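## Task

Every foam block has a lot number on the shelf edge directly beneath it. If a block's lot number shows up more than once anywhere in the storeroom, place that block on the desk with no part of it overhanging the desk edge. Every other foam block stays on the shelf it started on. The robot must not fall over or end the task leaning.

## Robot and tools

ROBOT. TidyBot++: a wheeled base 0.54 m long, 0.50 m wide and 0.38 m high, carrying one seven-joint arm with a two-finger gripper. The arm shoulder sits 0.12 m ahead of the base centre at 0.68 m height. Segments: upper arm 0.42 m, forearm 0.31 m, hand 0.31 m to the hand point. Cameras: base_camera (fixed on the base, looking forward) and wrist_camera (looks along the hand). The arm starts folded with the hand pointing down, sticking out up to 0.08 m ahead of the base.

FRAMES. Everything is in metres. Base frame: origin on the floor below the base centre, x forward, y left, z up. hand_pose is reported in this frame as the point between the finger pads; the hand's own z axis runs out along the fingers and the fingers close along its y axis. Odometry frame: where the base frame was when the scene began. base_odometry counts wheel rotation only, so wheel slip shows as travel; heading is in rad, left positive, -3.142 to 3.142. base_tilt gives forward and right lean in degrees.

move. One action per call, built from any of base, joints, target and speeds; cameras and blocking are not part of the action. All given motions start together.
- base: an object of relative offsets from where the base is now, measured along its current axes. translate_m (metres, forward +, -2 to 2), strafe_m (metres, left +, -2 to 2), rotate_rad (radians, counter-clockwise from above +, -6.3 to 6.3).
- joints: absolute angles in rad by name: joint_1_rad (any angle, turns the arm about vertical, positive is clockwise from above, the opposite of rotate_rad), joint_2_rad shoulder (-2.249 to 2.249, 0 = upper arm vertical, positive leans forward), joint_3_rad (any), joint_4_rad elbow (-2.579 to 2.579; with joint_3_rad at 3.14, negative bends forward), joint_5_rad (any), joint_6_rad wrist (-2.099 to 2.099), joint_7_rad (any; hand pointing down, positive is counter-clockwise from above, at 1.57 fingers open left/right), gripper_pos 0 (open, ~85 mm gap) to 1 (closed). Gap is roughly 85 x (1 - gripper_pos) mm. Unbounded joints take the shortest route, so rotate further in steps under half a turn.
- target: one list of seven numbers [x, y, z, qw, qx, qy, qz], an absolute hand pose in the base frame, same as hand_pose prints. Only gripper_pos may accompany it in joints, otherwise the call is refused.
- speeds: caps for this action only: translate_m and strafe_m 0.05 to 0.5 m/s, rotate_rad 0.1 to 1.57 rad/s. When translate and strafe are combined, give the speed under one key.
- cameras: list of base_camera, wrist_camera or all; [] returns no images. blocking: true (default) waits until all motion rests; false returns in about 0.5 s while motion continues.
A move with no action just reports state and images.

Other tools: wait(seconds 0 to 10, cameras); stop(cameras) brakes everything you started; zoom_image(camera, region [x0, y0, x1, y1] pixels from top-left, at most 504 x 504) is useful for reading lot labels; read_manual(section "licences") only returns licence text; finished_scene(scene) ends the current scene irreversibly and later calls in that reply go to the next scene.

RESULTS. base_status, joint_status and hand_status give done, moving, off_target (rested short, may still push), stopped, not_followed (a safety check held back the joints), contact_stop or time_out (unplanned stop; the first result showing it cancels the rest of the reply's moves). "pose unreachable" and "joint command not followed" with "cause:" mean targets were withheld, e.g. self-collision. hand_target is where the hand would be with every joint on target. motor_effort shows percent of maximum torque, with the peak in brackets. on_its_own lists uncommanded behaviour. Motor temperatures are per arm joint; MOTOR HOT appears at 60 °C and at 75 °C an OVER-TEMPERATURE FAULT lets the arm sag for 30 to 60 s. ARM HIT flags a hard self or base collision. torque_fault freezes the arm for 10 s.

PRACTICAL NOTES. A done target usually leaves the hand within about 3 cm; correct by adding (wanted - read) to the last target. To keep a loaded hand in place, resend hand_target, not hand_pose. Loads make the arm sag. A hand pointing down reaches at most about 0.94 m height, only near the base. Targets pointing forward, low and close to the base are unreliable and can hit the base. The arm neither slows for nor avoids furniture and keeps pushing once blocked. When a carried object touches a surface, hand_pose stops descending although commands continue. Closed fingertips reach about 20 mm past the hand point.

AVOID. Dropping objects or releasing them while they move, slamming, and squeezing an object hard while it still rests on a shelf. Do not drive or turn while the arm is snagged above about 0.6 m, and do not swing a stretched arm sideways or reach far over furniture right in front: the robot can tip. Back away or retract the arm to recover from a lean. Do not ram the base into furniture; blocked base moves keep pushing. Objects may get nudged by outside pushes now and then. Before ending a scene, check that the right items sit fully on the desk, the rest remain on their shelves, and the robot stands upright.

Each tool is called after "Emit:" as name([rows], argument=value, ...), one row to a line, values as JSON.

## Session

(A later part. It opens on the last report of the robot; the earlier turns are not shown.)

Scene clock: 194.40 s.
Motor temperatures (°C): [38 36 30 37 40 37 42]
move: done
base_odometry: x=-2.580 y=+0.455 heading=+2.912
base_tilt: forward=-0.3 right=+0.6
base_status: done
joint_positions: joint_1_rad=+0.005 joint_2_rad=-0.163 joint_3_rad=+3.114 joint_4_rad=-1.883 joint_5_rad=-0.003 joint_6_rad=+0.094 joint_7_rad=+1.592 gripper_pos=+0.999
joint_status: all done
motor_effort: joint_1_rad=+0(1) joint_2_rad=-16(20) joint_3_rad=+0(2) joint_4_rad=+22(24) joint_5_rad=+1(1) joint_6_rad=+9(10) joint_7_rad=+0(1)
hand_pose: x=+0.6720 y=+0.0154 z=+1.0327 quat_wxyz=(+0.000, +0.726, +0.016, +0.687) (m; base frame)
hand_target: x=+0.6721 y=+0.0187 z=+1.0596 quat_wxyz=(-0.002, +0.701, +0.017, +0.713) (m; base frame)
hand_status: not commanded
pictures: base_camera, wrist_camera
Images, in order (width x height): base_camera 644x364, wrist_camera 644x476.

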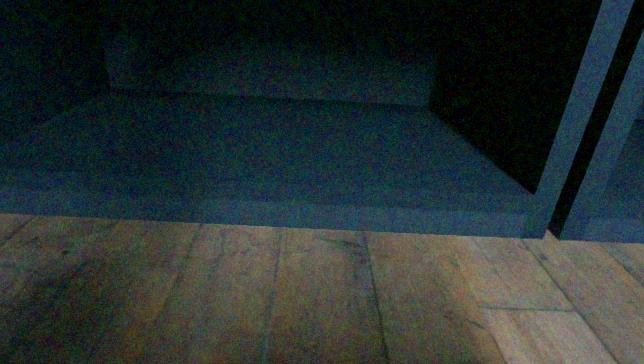

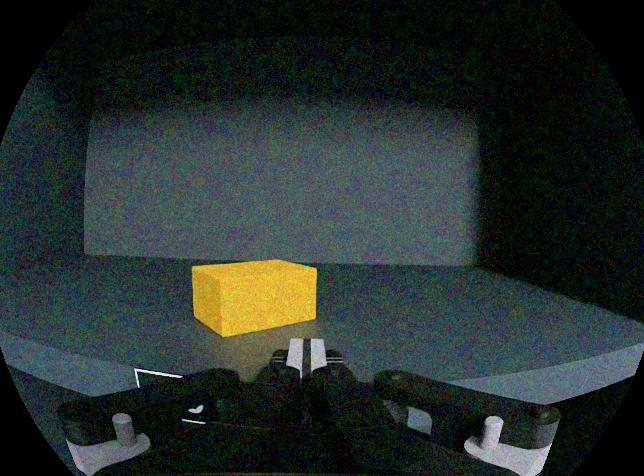

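Emit:
move(base={"translate_m":0.22,"strafe_m":0.012}, speeds={"translate_m":0.2})

Emit:
move(base={"translate_m":0.06}, speeds={"translate_m":0.1})

Scene clock: 196.47 s.
Motor temperatures (°C): [38 36 30 38 40 37 42]
move: done
base_odometry: x=-2.797 y=+0.494 heading=+2.911
base_tilt: forward=-0.3 right=+0.6
base_status: done
joint_positions: joint_1_rad=+0.005 joint_2_rad=-0.167 joint_3_rad=+3.114 joint_4_rad=-1.883 joint_5_rad=-0.003 joint_6_rad=+0.096 joint_7_rad=+1.592 gripper_pos=+0.999
joint_status: not commanded
motor_effort: joint_1_rad=-1(2) joint_2_rad=-15(19) joint_3_rad=+0(2) joint_4_rad=+23(24) joint_5_rad=+1(1) joint_6_rad=+9(10) joint_7_rad=+0(1)
hand_pose: x=+0.6705 y=+0.0154 z=+1.0362 quat_wxyz=(+0.000, +0.724, +0.016, +0.690) (m; base frame)
hand_target: x=+0.6721 y=+0.0187 z=+1.0596 quat_wxyz=(-0.002, +0.701, +0.017, +0.713) (m; base frame)
hand_status: not commanded
pictures: base_camera, wrist_camera
Images, in order (width x height): base_camera 644x364, wrist_camera 644x476.

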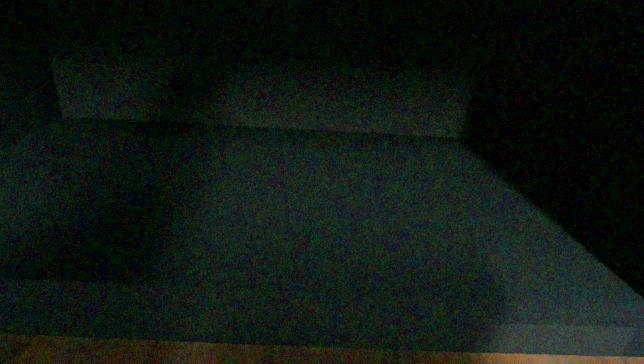

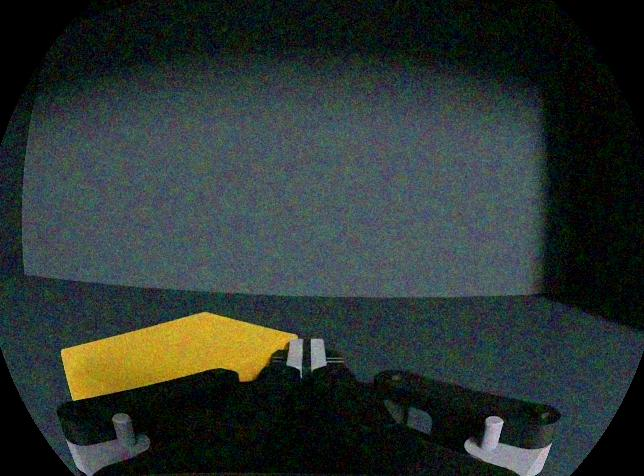

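Scene clock: 197.63 s.
Motor temperatures (°C): [38 36 30 38 40 37 42]
move: done
base_odometry: x=-2.856 y=+0.507 heading=+2.911
base_tilt: forward=-0.3 right=+0.6
base_status: done
joint_positions: joint_1_rad=+0.005 joint_2_rad=-0.169 joint_3_rad=+3.114 joint_4_rad=-1.882 joint_5_rad=-0.003 joint_6_rad=+0.097 joint_7_rad=+1.592 gripper_pos=+0.999
joint_status: not commanded
motor_effort: joint_1_rad=+0(2) joint_2_rad=-15(19) joint_3_rad=+1(2) joint_4_rad=+23(24) joint_5_rad=+1(1) joint_6_rad=+9(10) joint_7_rad=+0(1)
hand_pose: x=+0.6699 y=+0.0154 z=+1.0377 quat_wxyz=(+0.000, +0.723, +0.016, +0.691) (m; base frame)
hand_target: x=+0.6721 y=+0.0187 z=+1.0596 quat_wxyz=(-0.002, +0.701, +0.017, +0.713) (m; base frame)
hand_status: not commanded
pictures: base_camera, wrist_camera
Images, in order (width x height): base_camera 644x364, wrist_camera 644x476.

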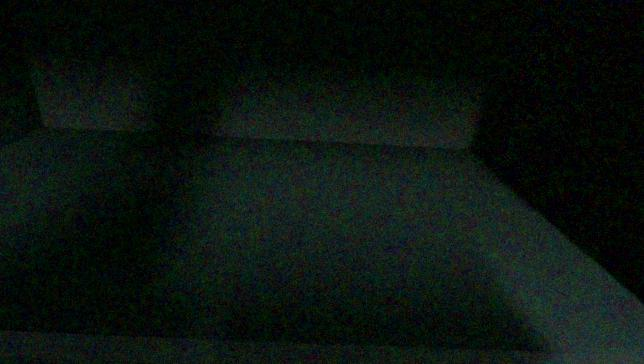

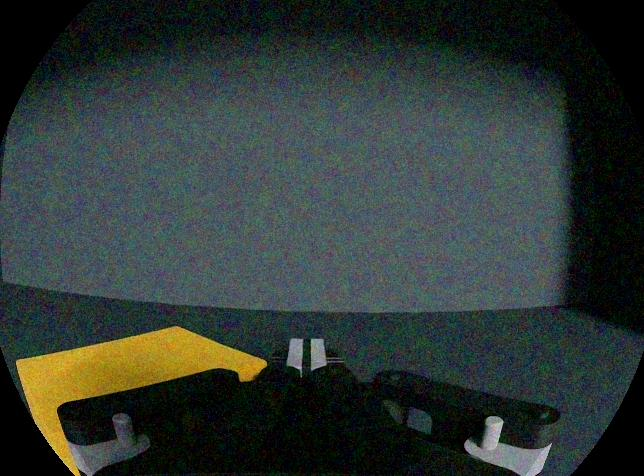

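Emit:
move(base={"translate_m":-0.14})

Emit:
move(base={"strafe_m":0.05})

Emit:
move(base={"translate_m":0.17}, speeds={"translate_m":0.1})

Scene clock: 199.27 s.
Motor temperatures (°C): [38 36 30 38 40 37 42]
move: done
base_odometry: x=-2.720 y=+0.475 heading=+2.911
base_tilt: forward=-0.4 right=+0.6
base_status: done
joint_positions: joint_1_rad=+0.004 joint_2_rad=-0.175 joint_3_rad=+3.114 joint_4_rad=-1.881 joint_5_rad=-0.003 joint_6_rad=+0.098 joint_7_rad=+1.592 gripper_pos=+0.999
joint_status: not commanded
motor_effort: joint_1_rad=+0(2) joint_2_rad=-16(19) joint_3_rad=+0(2) joint_4_rad=+22(24) joint_5_rad=+1(1) joint_6_rad=+9(10) joint_7_rad=+0(1)
hand_pose: x=+0.6679 y=+0.0158 z=+1.0416 quat_wxyz=(+0.000, +0.720, +0.016, +0.693) (m; base frame)
hand_target: x=+0.6721 y=+0.0187 z=+1.0596 quat_wxyz=(-0.002, +0.701, +0.017, +0.713) (m; base frame)
hand_status: not commanded
pictures: base_camera, wrist_camera
Images, in order (width x height): base_camera 644x364, wrist_camera 644x476.

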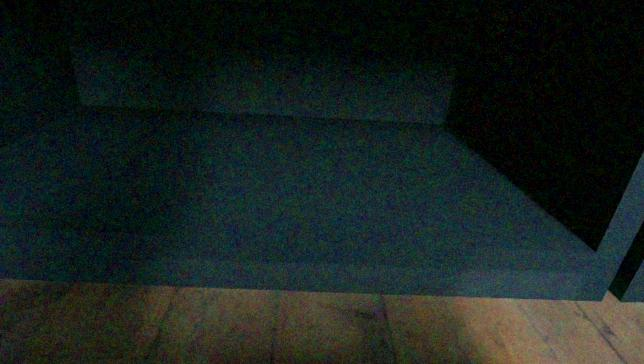

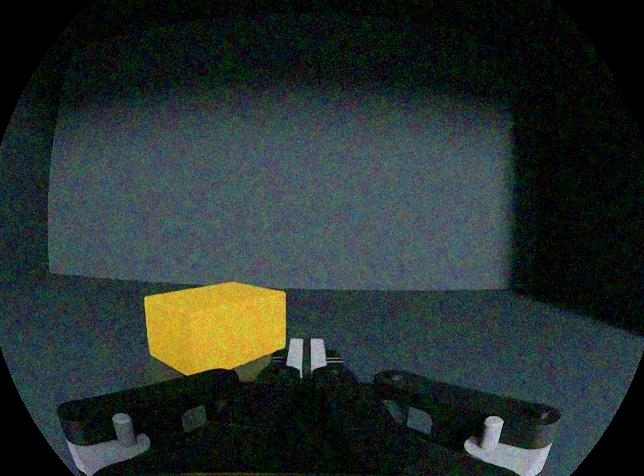

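Scene clock: 200.27 s.
Motor temperatures (°C): [38 36 30 38 40 37 42]
move: done
base_odometry: x=-2.731 y=+0.426 heading=+2.912
base_tilt: forward=-0.4 right=+0.6
base_status: done
joint_positions: joint_1_rad=+0.004 joint_2_rad=-0.175 joint_3_rad=+3.111 joint_4_rad=-1.881 joint_5_rad=-0.003 joint_6_rad=+0.098 joint_7_rad=+1.592 gripper_pos=+0.999
joint_status: not commanded
motor_effort: joint_1_rad=-1(3) joint_2_rad=-16(16) joint_3_rad=+1(3) joint_4_rad=+23(23) joint_5_rad=+1(1) joint_6_rad=+9(10) joint_7_rad=+0(0)
hand_pose: x=+0.6678 y=+0.0174 z=+1.0418 quat_wxyz=(-0.001, +0.720, +0.017, +0.694) (m; base frame)
hand_target: x=+0.6721 y=+0.0187 z=+1.0596 quat_wxyz=(-0.002, +0.701, +0.017, +0.713) (m; base frame)
hand_status: not commanded
pictures: base_camera, wrist_camera
Images, in order (width x height): base_camera 644x364, wrist_camera 644x476.

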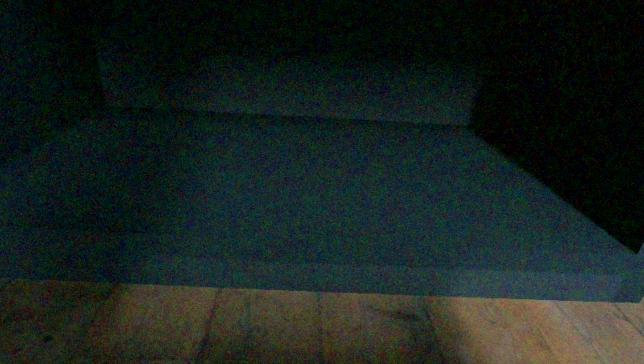

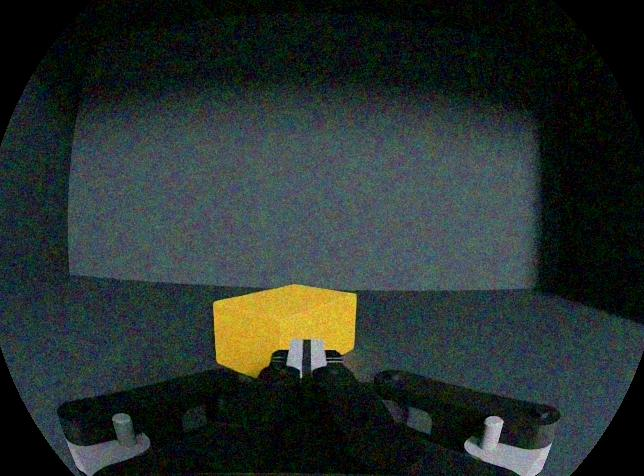

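Scene clock: 202.53 s.
Motor temperatures (°C): [38 36 30 38 40 37 42]
move: done
base_odometry: x=-2.896 y=+0.465 heading=+2.912
base_tilt: forward=-0.3 right=+0.6
base_status: done
joint_positions: joint_1_rad=+0.004 joint_2_rad=-0.173 joint_3_rad=+3.111 joint_4_rad=-1.881 joint_5_rad=-0.003 joint_6_rad=+0.099 joint_7_rad=+1.592 gripper_pos=+0.999
joint_status: not commanded
motor_effort: joint_1_rad=-1(1) joint_2_rad=-15(18) joint_3_rad=+1(1) joint_4_rad=+22(24) joint_5_rad=+1(1) joint_6_rad=+9(10) joint_7_rad=+0(1)
hand_pose: x=+0.6685 y=+0.0174 z=+1.0411 quat_wxyz=(-0.001, +0.720, +0.017, +0.693) (m; base frame)
hand_target: x=+0.6721 y=+0.0187 z=+1.0596 quat_wxyz=(-0.002, +0.701, +0.017, +0.713) (m; base frame)
hand_status: not commanded
pictures: base_camera, wrist_camera
Images, in order (width x height): base_camera 644x364, wrist_camera 644x476.

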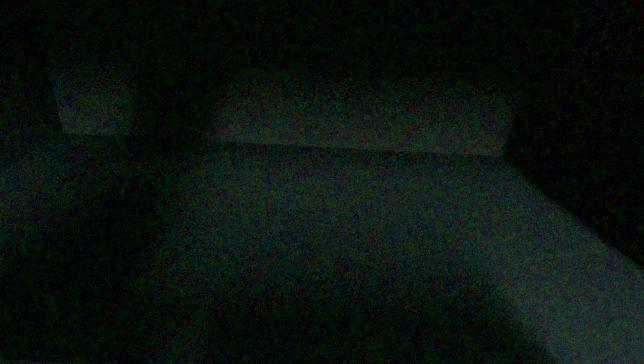

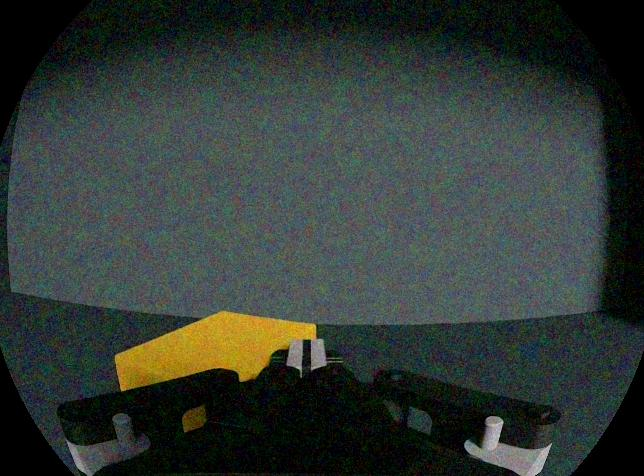

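Emit:
move(base={"translate_m":0.05}, speeds={"translate_m":0.1})

Emit:
move(base={"translate_m":-0.2}, joints={"gripper_pos":0})

Scene clock: 203.77 s.
Motor temperatures (°C): [38 36 30 38 40 37 42]
move: done
base_odometry: x=-2.945 y=+0.476 heading=+2.913
base_tilt: forward=-0.3 right=+0.6
base_status: done
joint_positions: joint_1_rad=+0.004 joint_2_rad=-0.172 joint_3_rad=+3.111 joint_4_rad=-1.881 joint_5_rad=-0.003 joint_6_rad=+0.099 joint_7_rad=+1.592 gripper_pos=+0.999
joint_status: not commanded
motor_effort: joint_1_rad=+0(1) joint_2_rad=-15(19) joint_3_rad=+0(2) joint_4_rad=+22(23) joint_5_rad=+1(1) joint_6_rad=+10(10) joint_7_rad=+0(1)
hand_pose: x=+0.6690 y=+0.0174 z=+1.0405 quat_wxyz=(-0.001, +0.721, +0.017, +0.693) (m; base frame)
hand_target: x=+0.6721 y=+0.0187 z=+1.0596 quat_wxyz=(-0.002, +0.701, +0.017, +0.713) (m; base frame)
hand_status: not commanded
pictures: base_camera, wrist_camera
Images, in order (width x height): base_camera 644x364, wrist_camera 644x476.

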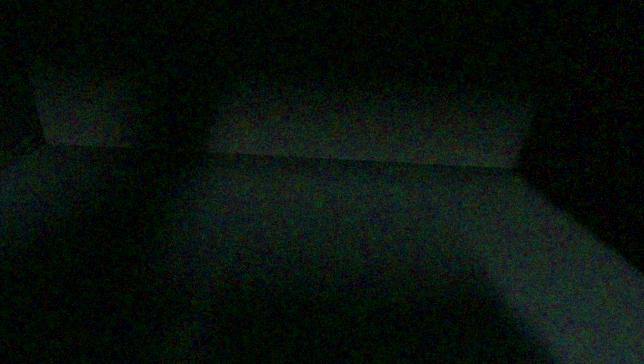

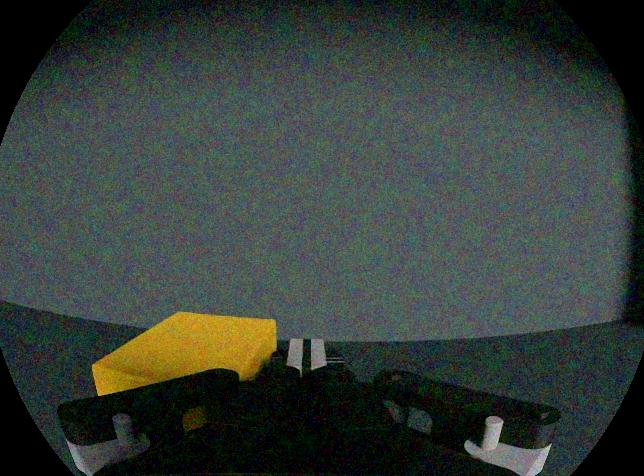

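Scene clock: 205.47 s.
Motor temperatures (°C): [38 36 30 38 40 37 42]
move: done
base_odometry: x=-2.750 y=+0.430 heading=+2.913
base_tilt: forward=-0.3 right=+0.6
base_status: done
joint_positions: joint_1_rad=+0.003 joint_2_rad=-0.176 joint_3_rad=+3.111 joint_4_rad=-1.880 joint_5_rad=-0.003 joint_6_rad=+0.099 joint_7_rad=+1.592 gripper_pos=+0.000
joint_status: all done
motor_effort: joint_1_rad=-1(3) joint_2_rad=-16(19) joint_3_rad=+0(3) joint_4_rad=+23(23) joint_5_rad=+1(1) joint_6_rad=+9(10) joint_7_rad=+0(1)
hand_pose: x=+0.6674 y=+0.0177 z=+1.0437 quat_wxyz=(-0.001, +0.719, +0.018, +0.695) (m; base frame)
hand_target: x=+0.6721 y=+0.0187 z=+1.0596 quat_wxyz=(-0.002, +0.701, +0.017, +0.713) (m; base frame)
hand_status: not commanded
pictures: base_camera, wrist_camera
Images, in order (width x height): base_camera 644x364, wrist_camera 644x476.

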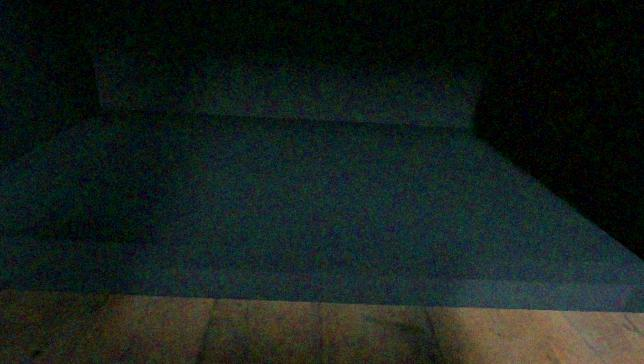

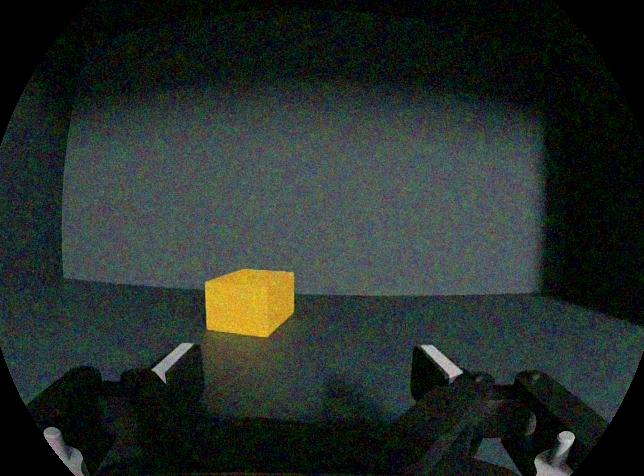

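Emit:
move(base={"strafe_m":0.095}, joints={"joint_1_rad":0.12})

Scene clock: 207.00 s.
Motor temperatures (°C): [38 36 30 38 40 37 42]
move: done
base_odometry: x=-2.772 y=+0.338 heading=+2.913
base_tilt: forward=-0.3 right=+0.6
base_status: done
joint_positions: joint_1_rad=+0.104 joint_2_rad=-0.176 joint_3_rad=+3.112 joint_4_rad=-1.880 joint_5_rad=-0.003 joint_6_rad=+0.099 joint_7_rad=+1.592 gripper_pos=+0.000
joint_status: all done
motor_effort: joint_1_rad=+0(4) joint_2_rad=-15(17) joint_3_rad=+0(3) joint_4_rad=+22(23) joint_5_rad=+1(1) joint_6_rad=+8(10) joint_7_rad=+0(0)
hand_pose: x=+0.6664 y=-0.0376 z=+1.0438 quat_wxyz=(+0.034, +0.719, -0.019, +0.694) (m; base frame)
hand_target: x=+0.6703 y=-0.0477 z=+1.0596 quat_wxyz=(+0.040, +0.701, -0.025, +0.712) (m; base frame)
hand_status: not commanded
pictures: base_camera, wrist_camera
Images, in order (width x height): base_camera 644x364, wrist_camera 644x476.

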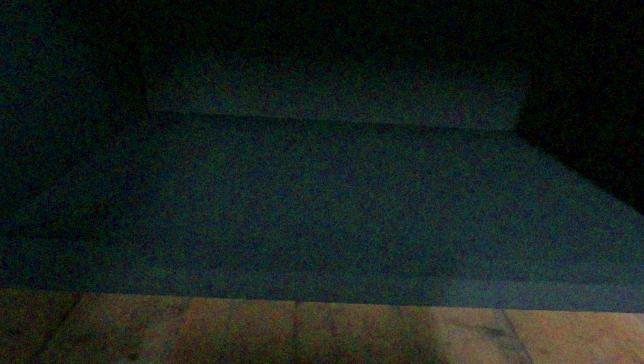

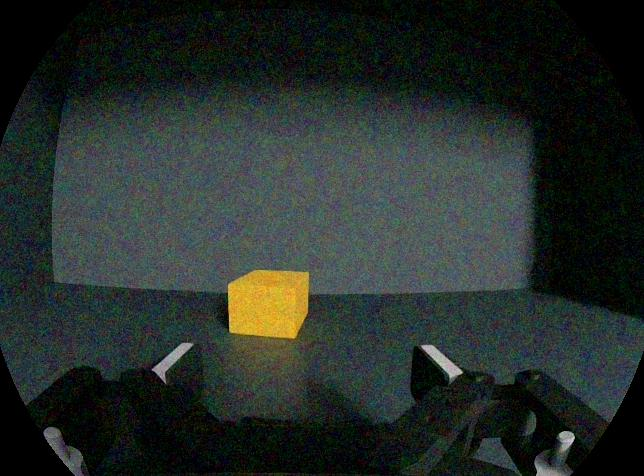

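Emit:
move(base={"translate_m":0.19,"strafe_m":0.015}, speeds={"translate_m":0.15})

Scene clock: 209.13 s.
Motor temperatures (°C): [38 36 30 38 40 37 42]
move: done
base_odometry: x=-2.960 y=+0.366 heading=+2.913
base_tilt: forward=-0.3 right=+0.6
base_status: done
joint_positions: joint_1_rad=+0.104 joint_2_rad=-0.173 joint_3_rad=+3.112 joint_4_rad=-1.880 joint_5_rad=-0.003 joint_6_rad=+0.100 joint_7_rad=+1.592 gripper_pos=+0.000
joint_status: not commanded
motor_effort: joint_1_rad=+0(1) joint_2_rad=-15(18) joint_3_rad=+1(1) joint_4_rad=+22(23) joint_5_rad=+1(1) joint_6_rad=+9(9) joint_7_rad=+0(1)
hand_pose: x=+0.6673 y=-0.0378 z=+1.0425 quat_wxyz=(+0.034, +0.719, -0.019, +0.694) (m; base frame)
hand_target: x=+0.6703 y=-0.0477 z=+1.0596 quat_wxyz=(+0.040, +0.701, -0.025, +0.712) (m; base frame)
hand_status: not commanded
pictures: base_camera, wrist_camera
Images, in order (width x height): base_camera 644x364, wrist_camera 644x476.

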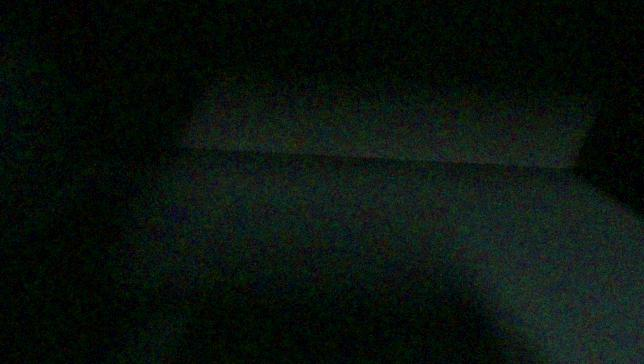

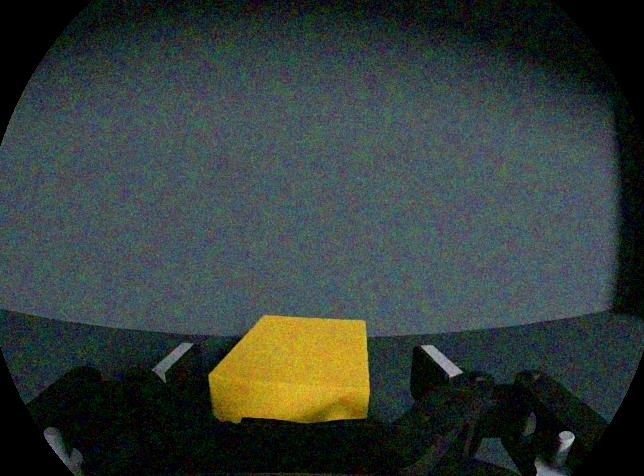

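Emit:
move(base={"translate_m":0.035}, speeds={"translate_m":0.1}, cameras=[])

Emit:
move(joints={"gripper_pos":0.6})

Emit:
move(joints={"joint_2_rad":-0.25})

Emit:
move(base={"translate_m":-1.0})

Scene clock: 210.23 s.
Motor temperatures (°C): [38 36 30 38 40 37 42]
move: done
base_odometry: x=-2.994 y=+0.374 heading=+2.913
base_tilt: forward=-0.3 right=+0.6
base_status: done
joint_positions: joint_1_rad=+0.104 joint_2_rad=-0.172 joint_3_rad=+3.112 joint_4_rad=-1.880 joint_5_rad=-0.003 joint_6_rad=+0.100 joint_7_rad=+1.592 gripper_pos=+0.000
joint_status: not commanded
motor_effort: joint_1_rad=+0(1) joint_2_rad=-15(18) joint_3_rad=+1(1) joint_4_rad=+22(23) joint_5_rad=+1(1) joint_6_rad=+9(9) joint_7_rad=+0(1)
hand_pose: x=+0.6680 y=-0.0379 z=+1.0415 quat_wxyz=(+0.034, +0.720, -0.019, +0.693) (m; base frame)
hand_target: x=+0.6703 y=-0.0477 z=+1.0596 quat_wxyz=(+0.040, +0.701, -0.025, +0.712) (m; base frame)
hand_status: not commanded
pictures: none
No camera images: "cameras" was empty.

Scene clock: 211.10 s.
Motor temperatures (°C): [38 36 30 38 40 37 42]
move: off_target
base_odometry: x=-2.994 y=+0.374 heading=+2.913
base_tilt: forward=-0.3 right=+0.6
base_status: not commanded
joint_positions: joint_1_rad=+0.104 joint_2_rad=-0.172 joint_3_rad=+3.112 joint_4_rad=-1.880 joint_5_rad=-0.003 joint_6_rad=+0.100 joint_7_rad=+1.592 gripper_pos=+0.381
joint_status: gripper_pos off_target (ended at +0.381, target +0.600)
motor_effort: joint_1_rad=+0(1) joint_2_rad=-16(16) joint_3_rad=+0(1) joint_4_rad=+22(24) joint_5_rad=+1(1) joint_6_rad=+9(9) joint_7_rad=+0(1)
hand_pose: x=+0.6680 y=-0.0379 z=+1.0418 quat_wxyz=(+0.034, +0.720, -0.019, +0.693) (m; base frame)
hand_target: x=+0.6703 y=-0.0477 z=+1.0596 quat_wxyz=(+0.040, +0.701, -0.025, +0.712) (m; base frame)
hand_status: not commanded
pictures: base_camera, wrist_camera
Images, in order (width x height): base_camera 644x364, wrist_camera 644x476.

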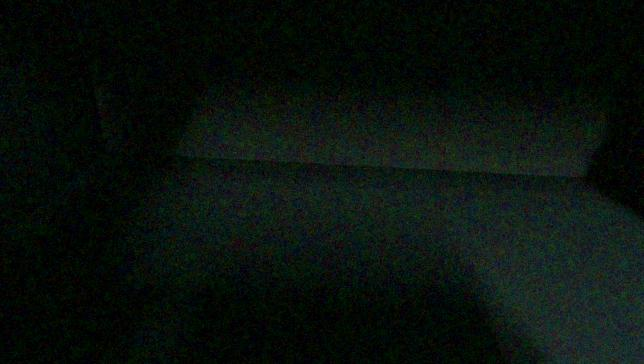

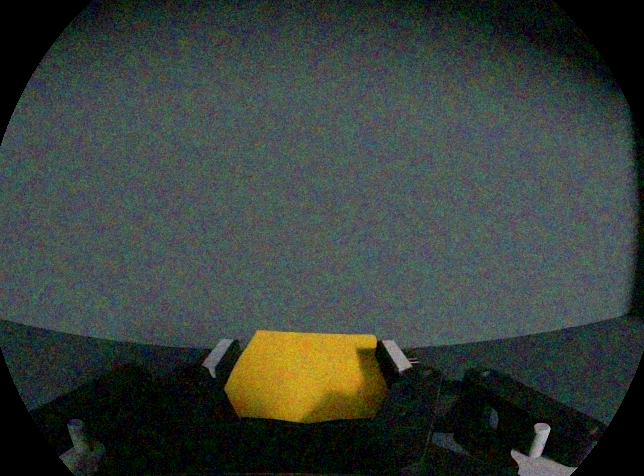

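Scene clock: 212.03 s.
Motor temperatures (°C): [38 36 30 38 40 37 42]
move: done
base_odometry: x=-2.994 y=+0.374 heading=+2.913
base_tilt: forward=-0.3 right=+0.6
base_status: not commanded
joint_positions: joint_1_rad=+0.104 joint_2_rad=-0.250 joint_3_rad=+3.112 joint_4_rad=-1.878 joint_5_rad=-0.003 joint_6_rad=+0.101 joint_7_rad=+1.592 gripper_pos=+0.381
joint_status: all done
motor_effort: joint_1_rad=+0(1) joint_2_rad=-13(18) joint_3_rad=+0(1) joint_4_rad=+22(24) joint_5_rad=+1(1) joint_6_rad=+9(10) joint_7_rad=+0(1)
hand_pose: x=+0.6383 y=-0.0348 z=+1.0852 quat_wxyz=(+0.036, +0.691, -0.017, +0.722) (m; base frame)
hand_target: x=+0.6365 y=-0.0436 z=+1.1052 quat_wxyz=(+0.043, +0.670, -0.023, +0.741) (m; base frame)
hand_status: not commanded
pictures: base_camera, wrist_camera
Images, in order (width x height): base_camera 644x364, wrist_camera 644x476.

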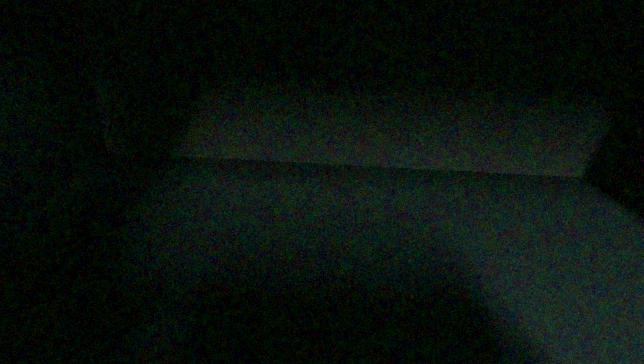

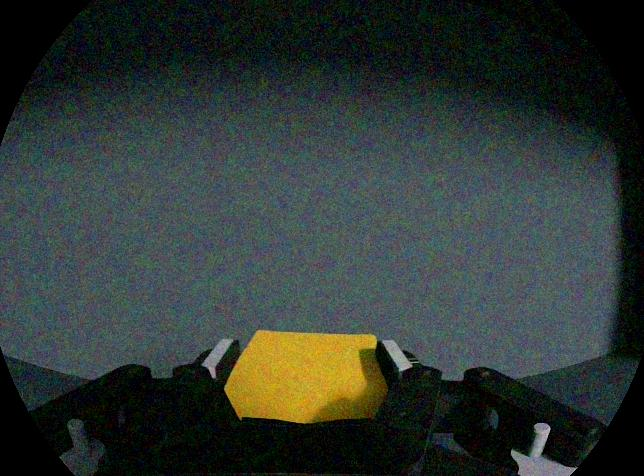

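Scene clock: 215.53 s.
Motor temperatures (°C): [38 36 30 38 40 37 42]
move: done
base_odometry: x=-2.020 y=+0.147 heading=+2.913
base_tilt: forward=-0.3 right=+0.6
base_status: done
joint_positions: joint_1_rad=+0.107 joint_2_rad=-0.254 joint_3_rad=+3.112 joint_4_rad=-1.878 joint_5_rad=-0.003 joint_6_rad=+0.101 joint_7_rad=+1.592 gripper_pos=+0.381
joint_status: not commanded
motor_effort: joint_1_rad=-1(2) joint_2_rad=-13(16) joint_3_rad=+1(2) joint_4_rad=+23(24) joint_5_rad=+1(1) joint_6_rad=+9(10) joint_7_rad=+0(1)
hand_pose: x=+0.6367 y=-0.0359 z=+1.0872 quat_wxyz=(+0.037, +0.690, -0.018, +0.723) (m; base frame)
hand_target: x=+0.6365 y=-0.0436 z=+1.1052 quat_wxyz=(+0.043, +0.670, -0.023, +0.741) (m; base frame)
hand_status: not commanded
pictures: base_camera, wrist_camera
Images, in order (width x height): base_camera 644x364, wrist_camera 644x476.

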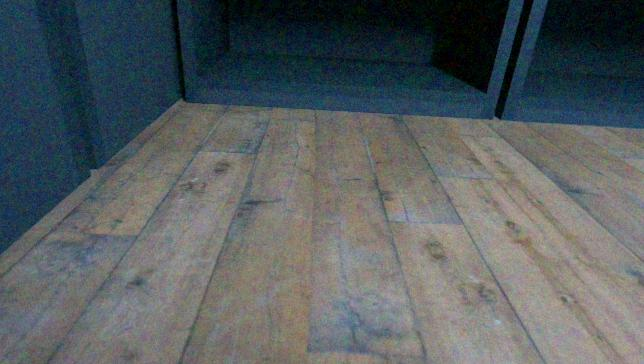

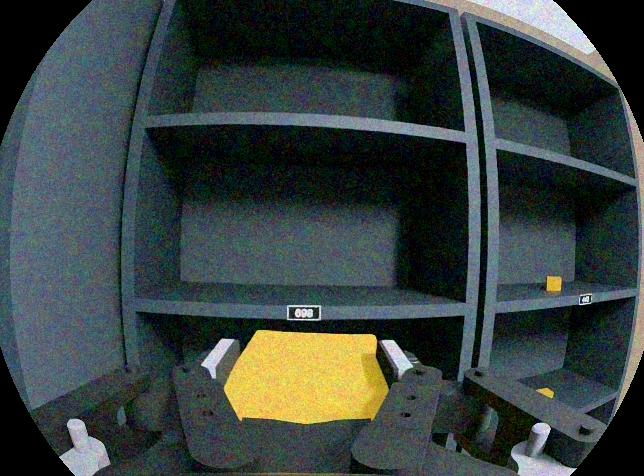

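Emit:
move(base={"translate_m":-1.087,"strafe_m":-0.27}, joints={"joint_1_rad":0})

Emit:
move(base={"rotate_rad":-1.572})

Emit:
move(joints={"joint_2_rad":0.2,"joint_4_rad":-1.6,"joint_6_rad":0.05})

Emit:
move(joints={"joint_2_rad":0.73,"joint_4_rad":-1.22,"joint_6_rad":0.3})

Scene clock: 219.43 s.
Motor temperatures (°C): [38 36 30 38 40 37 42]
move: done
base_odometry: x=-0.900 y=+0.164 heading=+2.913
base_tilt: forward=-0.3 right=+0.6
base_status: done
joint_positions: joint_1_rad=+0.012 joint_2_rad=-0.255 joint_3_rad=+3.112 joint_4_rad=-1.878 joint_5_rad=-0.003 joint_6_rad=+0.102 joint_7_rad=+1.592 gripper_pos=+0.381
joint_status: all done
motor_effort: joint_1_rad=-1(2) joint_2_rad=-12(15) joint_3_rad=+0(2) joint_4_rad=+23(24) joint_5_rad=+1(1) joint_6_rad=+8(10) joint_7_rad=+0(1)
hand_pose: x=+0.6374 y=+0.0131 z=+1.0877 quat_wxyz=(+0.003, +0.689, +0.015, +0.724) (m; base frame)
hand_target: x=+0.6380 y=+0.0187 z=+1.1052 quat_wxyz=(-0.002, +0.670, +0.017, +0.742) (m; base frame)
hand_status: not commanded
pictures: base_camera, wrist_camera
Images, in order (width x height): base_camera 644x364, wrist_camera 644x476.

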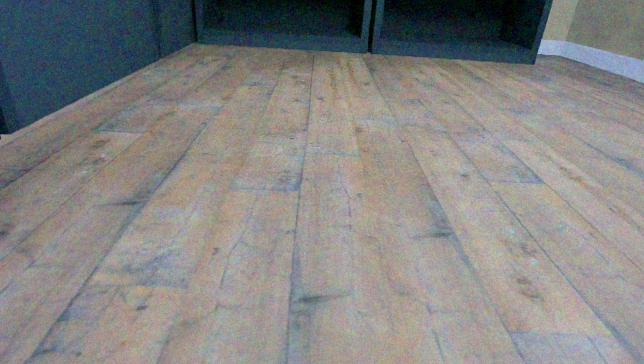

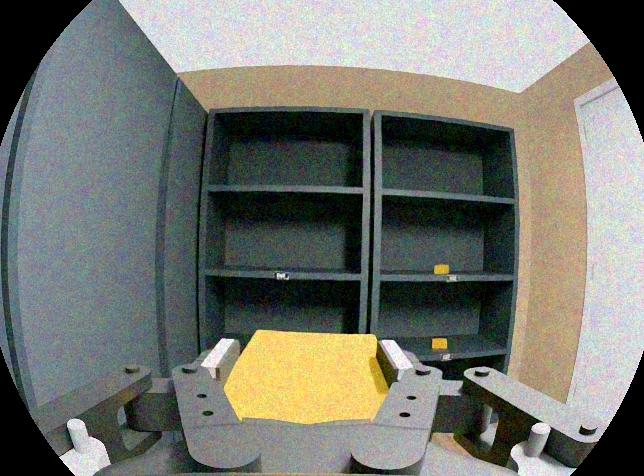

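Scene clock: 221.77 s.
Motor temperatures (°C): [38 36 30 38 40 37 42]
move: done
base_odometry: x=-0.900 y=+0.164 heading=+1.342
base_tilt: forward=-0.3 right=+0.6
base_status: done
joint_positions: joint_1_rad=+0.009 joint_2_rad=-0.255 joint_3_rad=+3.117 joint_4_rad=-1.878 joint_5_rad=-0.003 joint_6_rad=+0.102 joint_7_rad=+1.592 gripper_pos=+0.381
joint_status: not commanded
motor_effort: joint_1_rad=-1(2) joint_2_rad=-13(15) joint_3_rad=+1(3) joint_4_rad=+23(23) joint_5_rad=+1(1) joint_6_rad=+9(10) joint_7_rad=+0(1)
hand_pose: x=+0.6375 y=+0.0116 z=+1.0877 quat_wxyz=(+0.003, +0.689, +0.013, +0.724) (m; base frame)
hand_target: x=+0.6380 y=+0.0187 z=+1.1052 quat_wxyz=(-0.002, +0.670, +0.017, +0.742) (m; base frame)
hand_status: not commanded
pictures: base_camera, wrist_camera
Images, in order (width x height): base_camera 644x364, wrist_camera 644x476.

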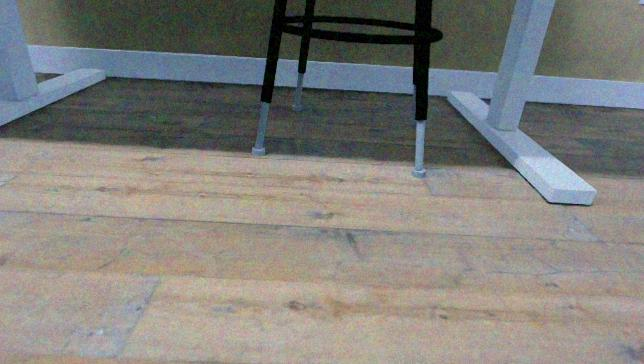

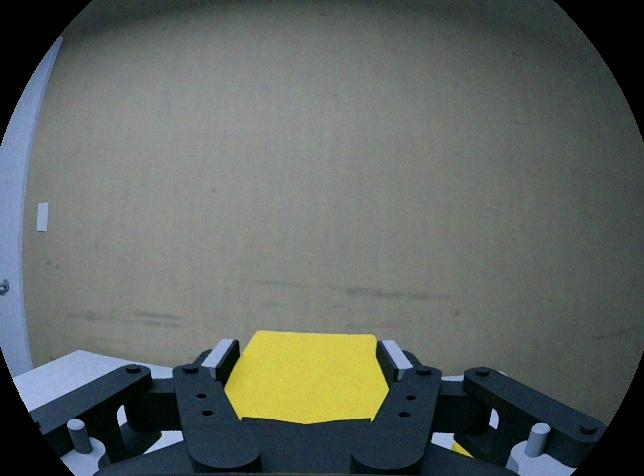

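Scene clock: 223.57 s.
Motor temperatures (°C): [38 36 30 38 40 37 42]
move: done
base_odometry: x=-0.900 y=+0.164 heading=+1.342
base_tilt: forward=-0.3 right=+0.6
base_status: not commanded
joint_positions: joint_1_rad=+0.009 joint_2_rad=+0.187 joint_3_rad=+3.117 joint_4_rad=-1.616 joint_5_rad=-0.003 joint_6_rad=+0.090 joint_7_rad=+1.592 gripper_pos=+0.381
joint_status: all done
motor_effort: joint_1_rad=-1(1) joint_2_rad=-28(31) joint_3_rad=+0(1) joint_4_rad=+22(24) joint_5_rad=+1(1) joint_6_rad=+8(10) joint_7_rad=+0(1)
hand_pose: x=+0.8108 y=+0.0106 z=+0.9791 quat_wxyz=(-0.001, +0.755, +0.011, +0.655) (m; base frame)
hand_target: x=+0.8144 y=+0.0193 z=+0.9674 quat_wxyz=(-0.006, +0.767, +0.015, +0.641) (m; base frame)
hand_status: not commanded
pictures: base_camera, wrist_camera
Images, in order (width x height): base_camera 644x364, wrist_camera 644x476.

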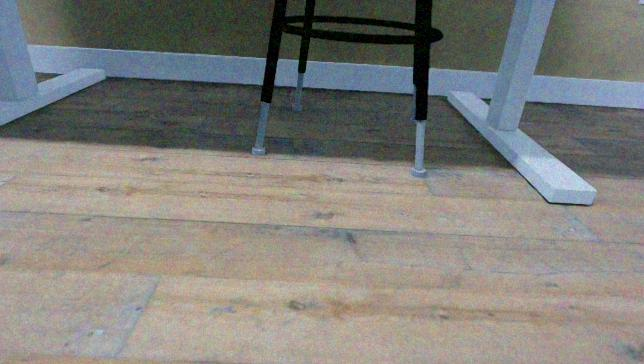

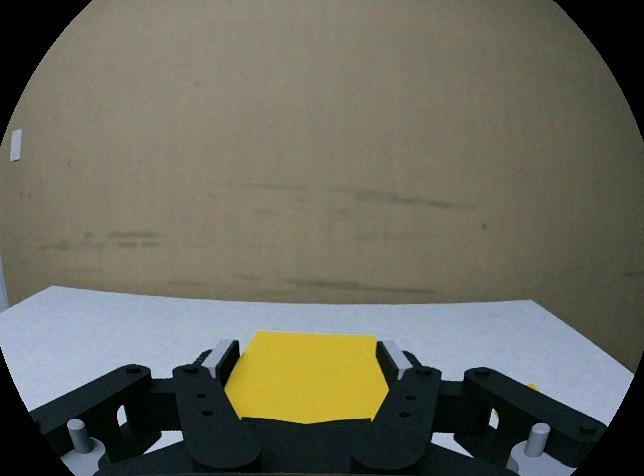

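Scene clock: 225.50 s.
Motor temperatures (°C): [38 36 30 38 40 37 42]
move: done
base_odometry: x=-0.900 y=+0.164 heading=+1.342
base_tilt: forward=-0.3 right=+0.6
base_status: not commanded
joint_positions: joint_1_rad=+0.009 joint_2_rad=+0.711 joint_3_rad=+3.117 joint_4_rad=-1.236 joint_5_rad=-0.003 joint_6_rad=+0.242 joint_7_rad=+1.592 gripper_pos=+0.381
joint_status: all done
motor_effort: joint_1_rad=+0(1) joint_2_rad=-44(48) joint_3_rad=-1(1) joint_4_rad=+21(24) joint_5_rad=+1(1) joint_6_rad=+9(10) joint_7_rad=+0(1)
hand_pose: x=+0.9943 y=+0.0071 z=+0.8438 quat_wxyz=(-0.003, +0.753, +0.005, +0.658) (m; base frame)
hand_target: x=+1.0015 y=+0.0166 z=+0.8548 quat_wxyz=(-0.008, +0.734, +0.007, +0.679) (m; base frame)
hand_status: not commanded
pictures: base_camera, wrist_camera
Images, in order (width x height): base_camera 644x364, wrist_camera 644x476.

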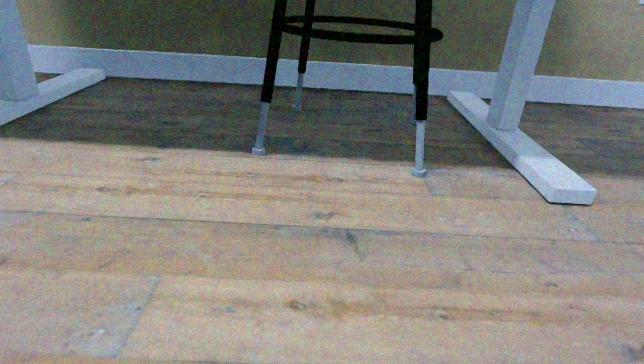

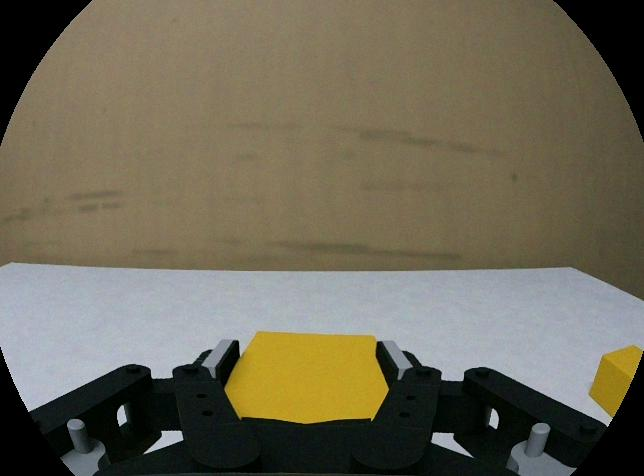

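Emit:
move(joints={"joint_2_rad":0.79,"joint_6_rad":0.36}, cameras=[])

Emit:
move(joints={"joint_2_rad":0.825,"joint_6_rad":0.39}, cameras=[])

Emit:
move(joints={"joint_2_rad":0.85,"joint_6_rad":0.41}, cameras=[])

Emit:
move(joints={"joint_2_rad":0.87,"joint_6_rad":0.42}, cameras=[])

Scene clock: 227.77 s.
Motor temperatures (°C): [38 36 30 38 40 37 42]
move: done
base_odometry: x=-0.900 y=+0.164 heading=+1.342
base_tilt: forward=-0.3 right=+0.6
base_status: not commanded
joint_positions: joint_1_rad=+0.009 joint_2_rad=+0.765 joint_3_rad=+3.117 joint_4_rad=-1.232 joint_5_rad=-0.003 joint_6_rad=+0.307 joint_7_rad=+1.592 gripper_pos=+0.381
joint_status: all done
motor_effort: joint_1_rad=-1(1) joint_2_rad=-45(47) joint_3_rad=-1(1) joint_4_rad=+21(23) joint_5_rad=+1(1) joint_6_rad=+8(10) joint_7_rad=+0(1)
hand_pose: x=+1.0056 y=+0.0066 z=+0.8186 quat_wxyz=(-0.003, +0.748, +0.004, +0.664) (m; base frame)
hand_target: x=+1.0123 y=+0.0162 z=+0.8201 quat_wxyz=(-0.008, +0.734, +0.006, +0.679) (m; base frame)
hand_status: not commanded
pictures: none
No camera images: "cameras" was empty.

Scene clock: 228.57 s.
Motor temperatures (°C): [38 36 30 38 40 37 42]
move: done
base_odometry: x=-0.900 y=+0.164 heading=+1.342
base_tilt: forward=-0.3 right=+0.6
base_status: not commanded
joint_positions: joint_1_rad=+0.009 joint_2_rad=+0.796 joint_3_rad=+3.117 joint_4_rad=-1.231 joint_5_rad=-0.003 joint_6_rad=+0.338 joint_7_rad=+1.592 gripper_pos=+0.381
joint_status: all done
motor_effort: joint_1_rad=+0(1) joint_2_rad=-46(47) joint_3_rad=-1(1) joint_4_rad=+21(22) joint_5_rad=+1(1) joint_6_rad=+9(10) joint_7_rad=+0(0)
hand_pose: x=+1.0108 y=+0.0064 z=+0.8009 quat_wxyz=(-0.003, +0.748, +0.004, +0.664) (m; base frame)
hand_target: x=+1.0175 y=+0.0160 z=+0.7980 quat_wxyz=(-0.008, +0.736, +0.006, +0.677) (m; base frame)
hand_status: not commanded
pictures: none
No camera images: "cameras" was empty.

Scene clock: 229.33 s.
Motor temperatures (°C): [38 36 30 38 40 37 42]
move: done
base_odometry: x=-0.900 y=+0.164 heading=+1.342
base_tilt: forward=-0.3 right=+0.6
base_status: not commanded
joint_positions: joint_1_rad=+0.009 joint_2_rad=+0.820 joint_3_rad=+3.117 joint_4_rad=-1.231 joint_5_rad=-0.003 joint_6_rad=+0.358 joint_7_rad=+1.592 gripper_pos=+0.381
joint_status: all done
motor_effort: joint_1_rad=+0(1) joint_2_rad=-47(48) joint_3_rad=-1(1) joint_4_rad=+20(22) joint_5_rad=+1(1) joint_6_rad=+9(10) joint_7_rad=+0(1)
hand_pose: x=+1.0142 y=+0.0063 z=+0.7865 quat_wxyz=(-0.003, +0.749, +0.003, +0.663) (m; base frame)
hand_target: x=+1.0208 y=+0.0158 z=+0.7817 quat_wxyz=(-0.008, +0.738, +0.005, +0.675) (m; base frame)
hand_status: not commanded
pictures: none
No camera images: "cameras" was empty.

Scene clock: 229.97 s.
Motor temperatures (°C): [38 36 30 38 40 37 42]
move: done
base_odometry: x=-0.900 y=+0.164 heading=+1.342
base_tilt: forward=-0.3 right=+0.6
base_status: not commanded
joint_positions: joint_1_rad=+0.009 joint_2_rad=+0.833 joint_3_rad=+3.117 joint_4_rad=-1.231 joint_5_rad=-0.003 joint_6_rad=+0.371 joint_7_rad=+1.592 gripper_pos=+0.381
joint_status: all done
motor_effort: joint_1_rad=+0(1) joint_2_rad=-44(47) joint_3_rad=-1(1) joint_4_rad=+20(21) joint_5_rad=+1(1) joint_6_rad=+8(10) joint_7_rad=-1(1)
hand_pose: x=+1.0160 y=+0.0062 z=+0.7791 quat_wxyz=(-0.003, +0.749, +0.003, +0.663) (m; base frame)
hand_target: x=+1.0229 y=+0.0157 z=+0.7668 quat_wxyz=(-0.008, +0.741, +0.005, +0.671) (m; base frame)
hand_status: not commanded
pictures: none
No camera images: "cameras" was empty.


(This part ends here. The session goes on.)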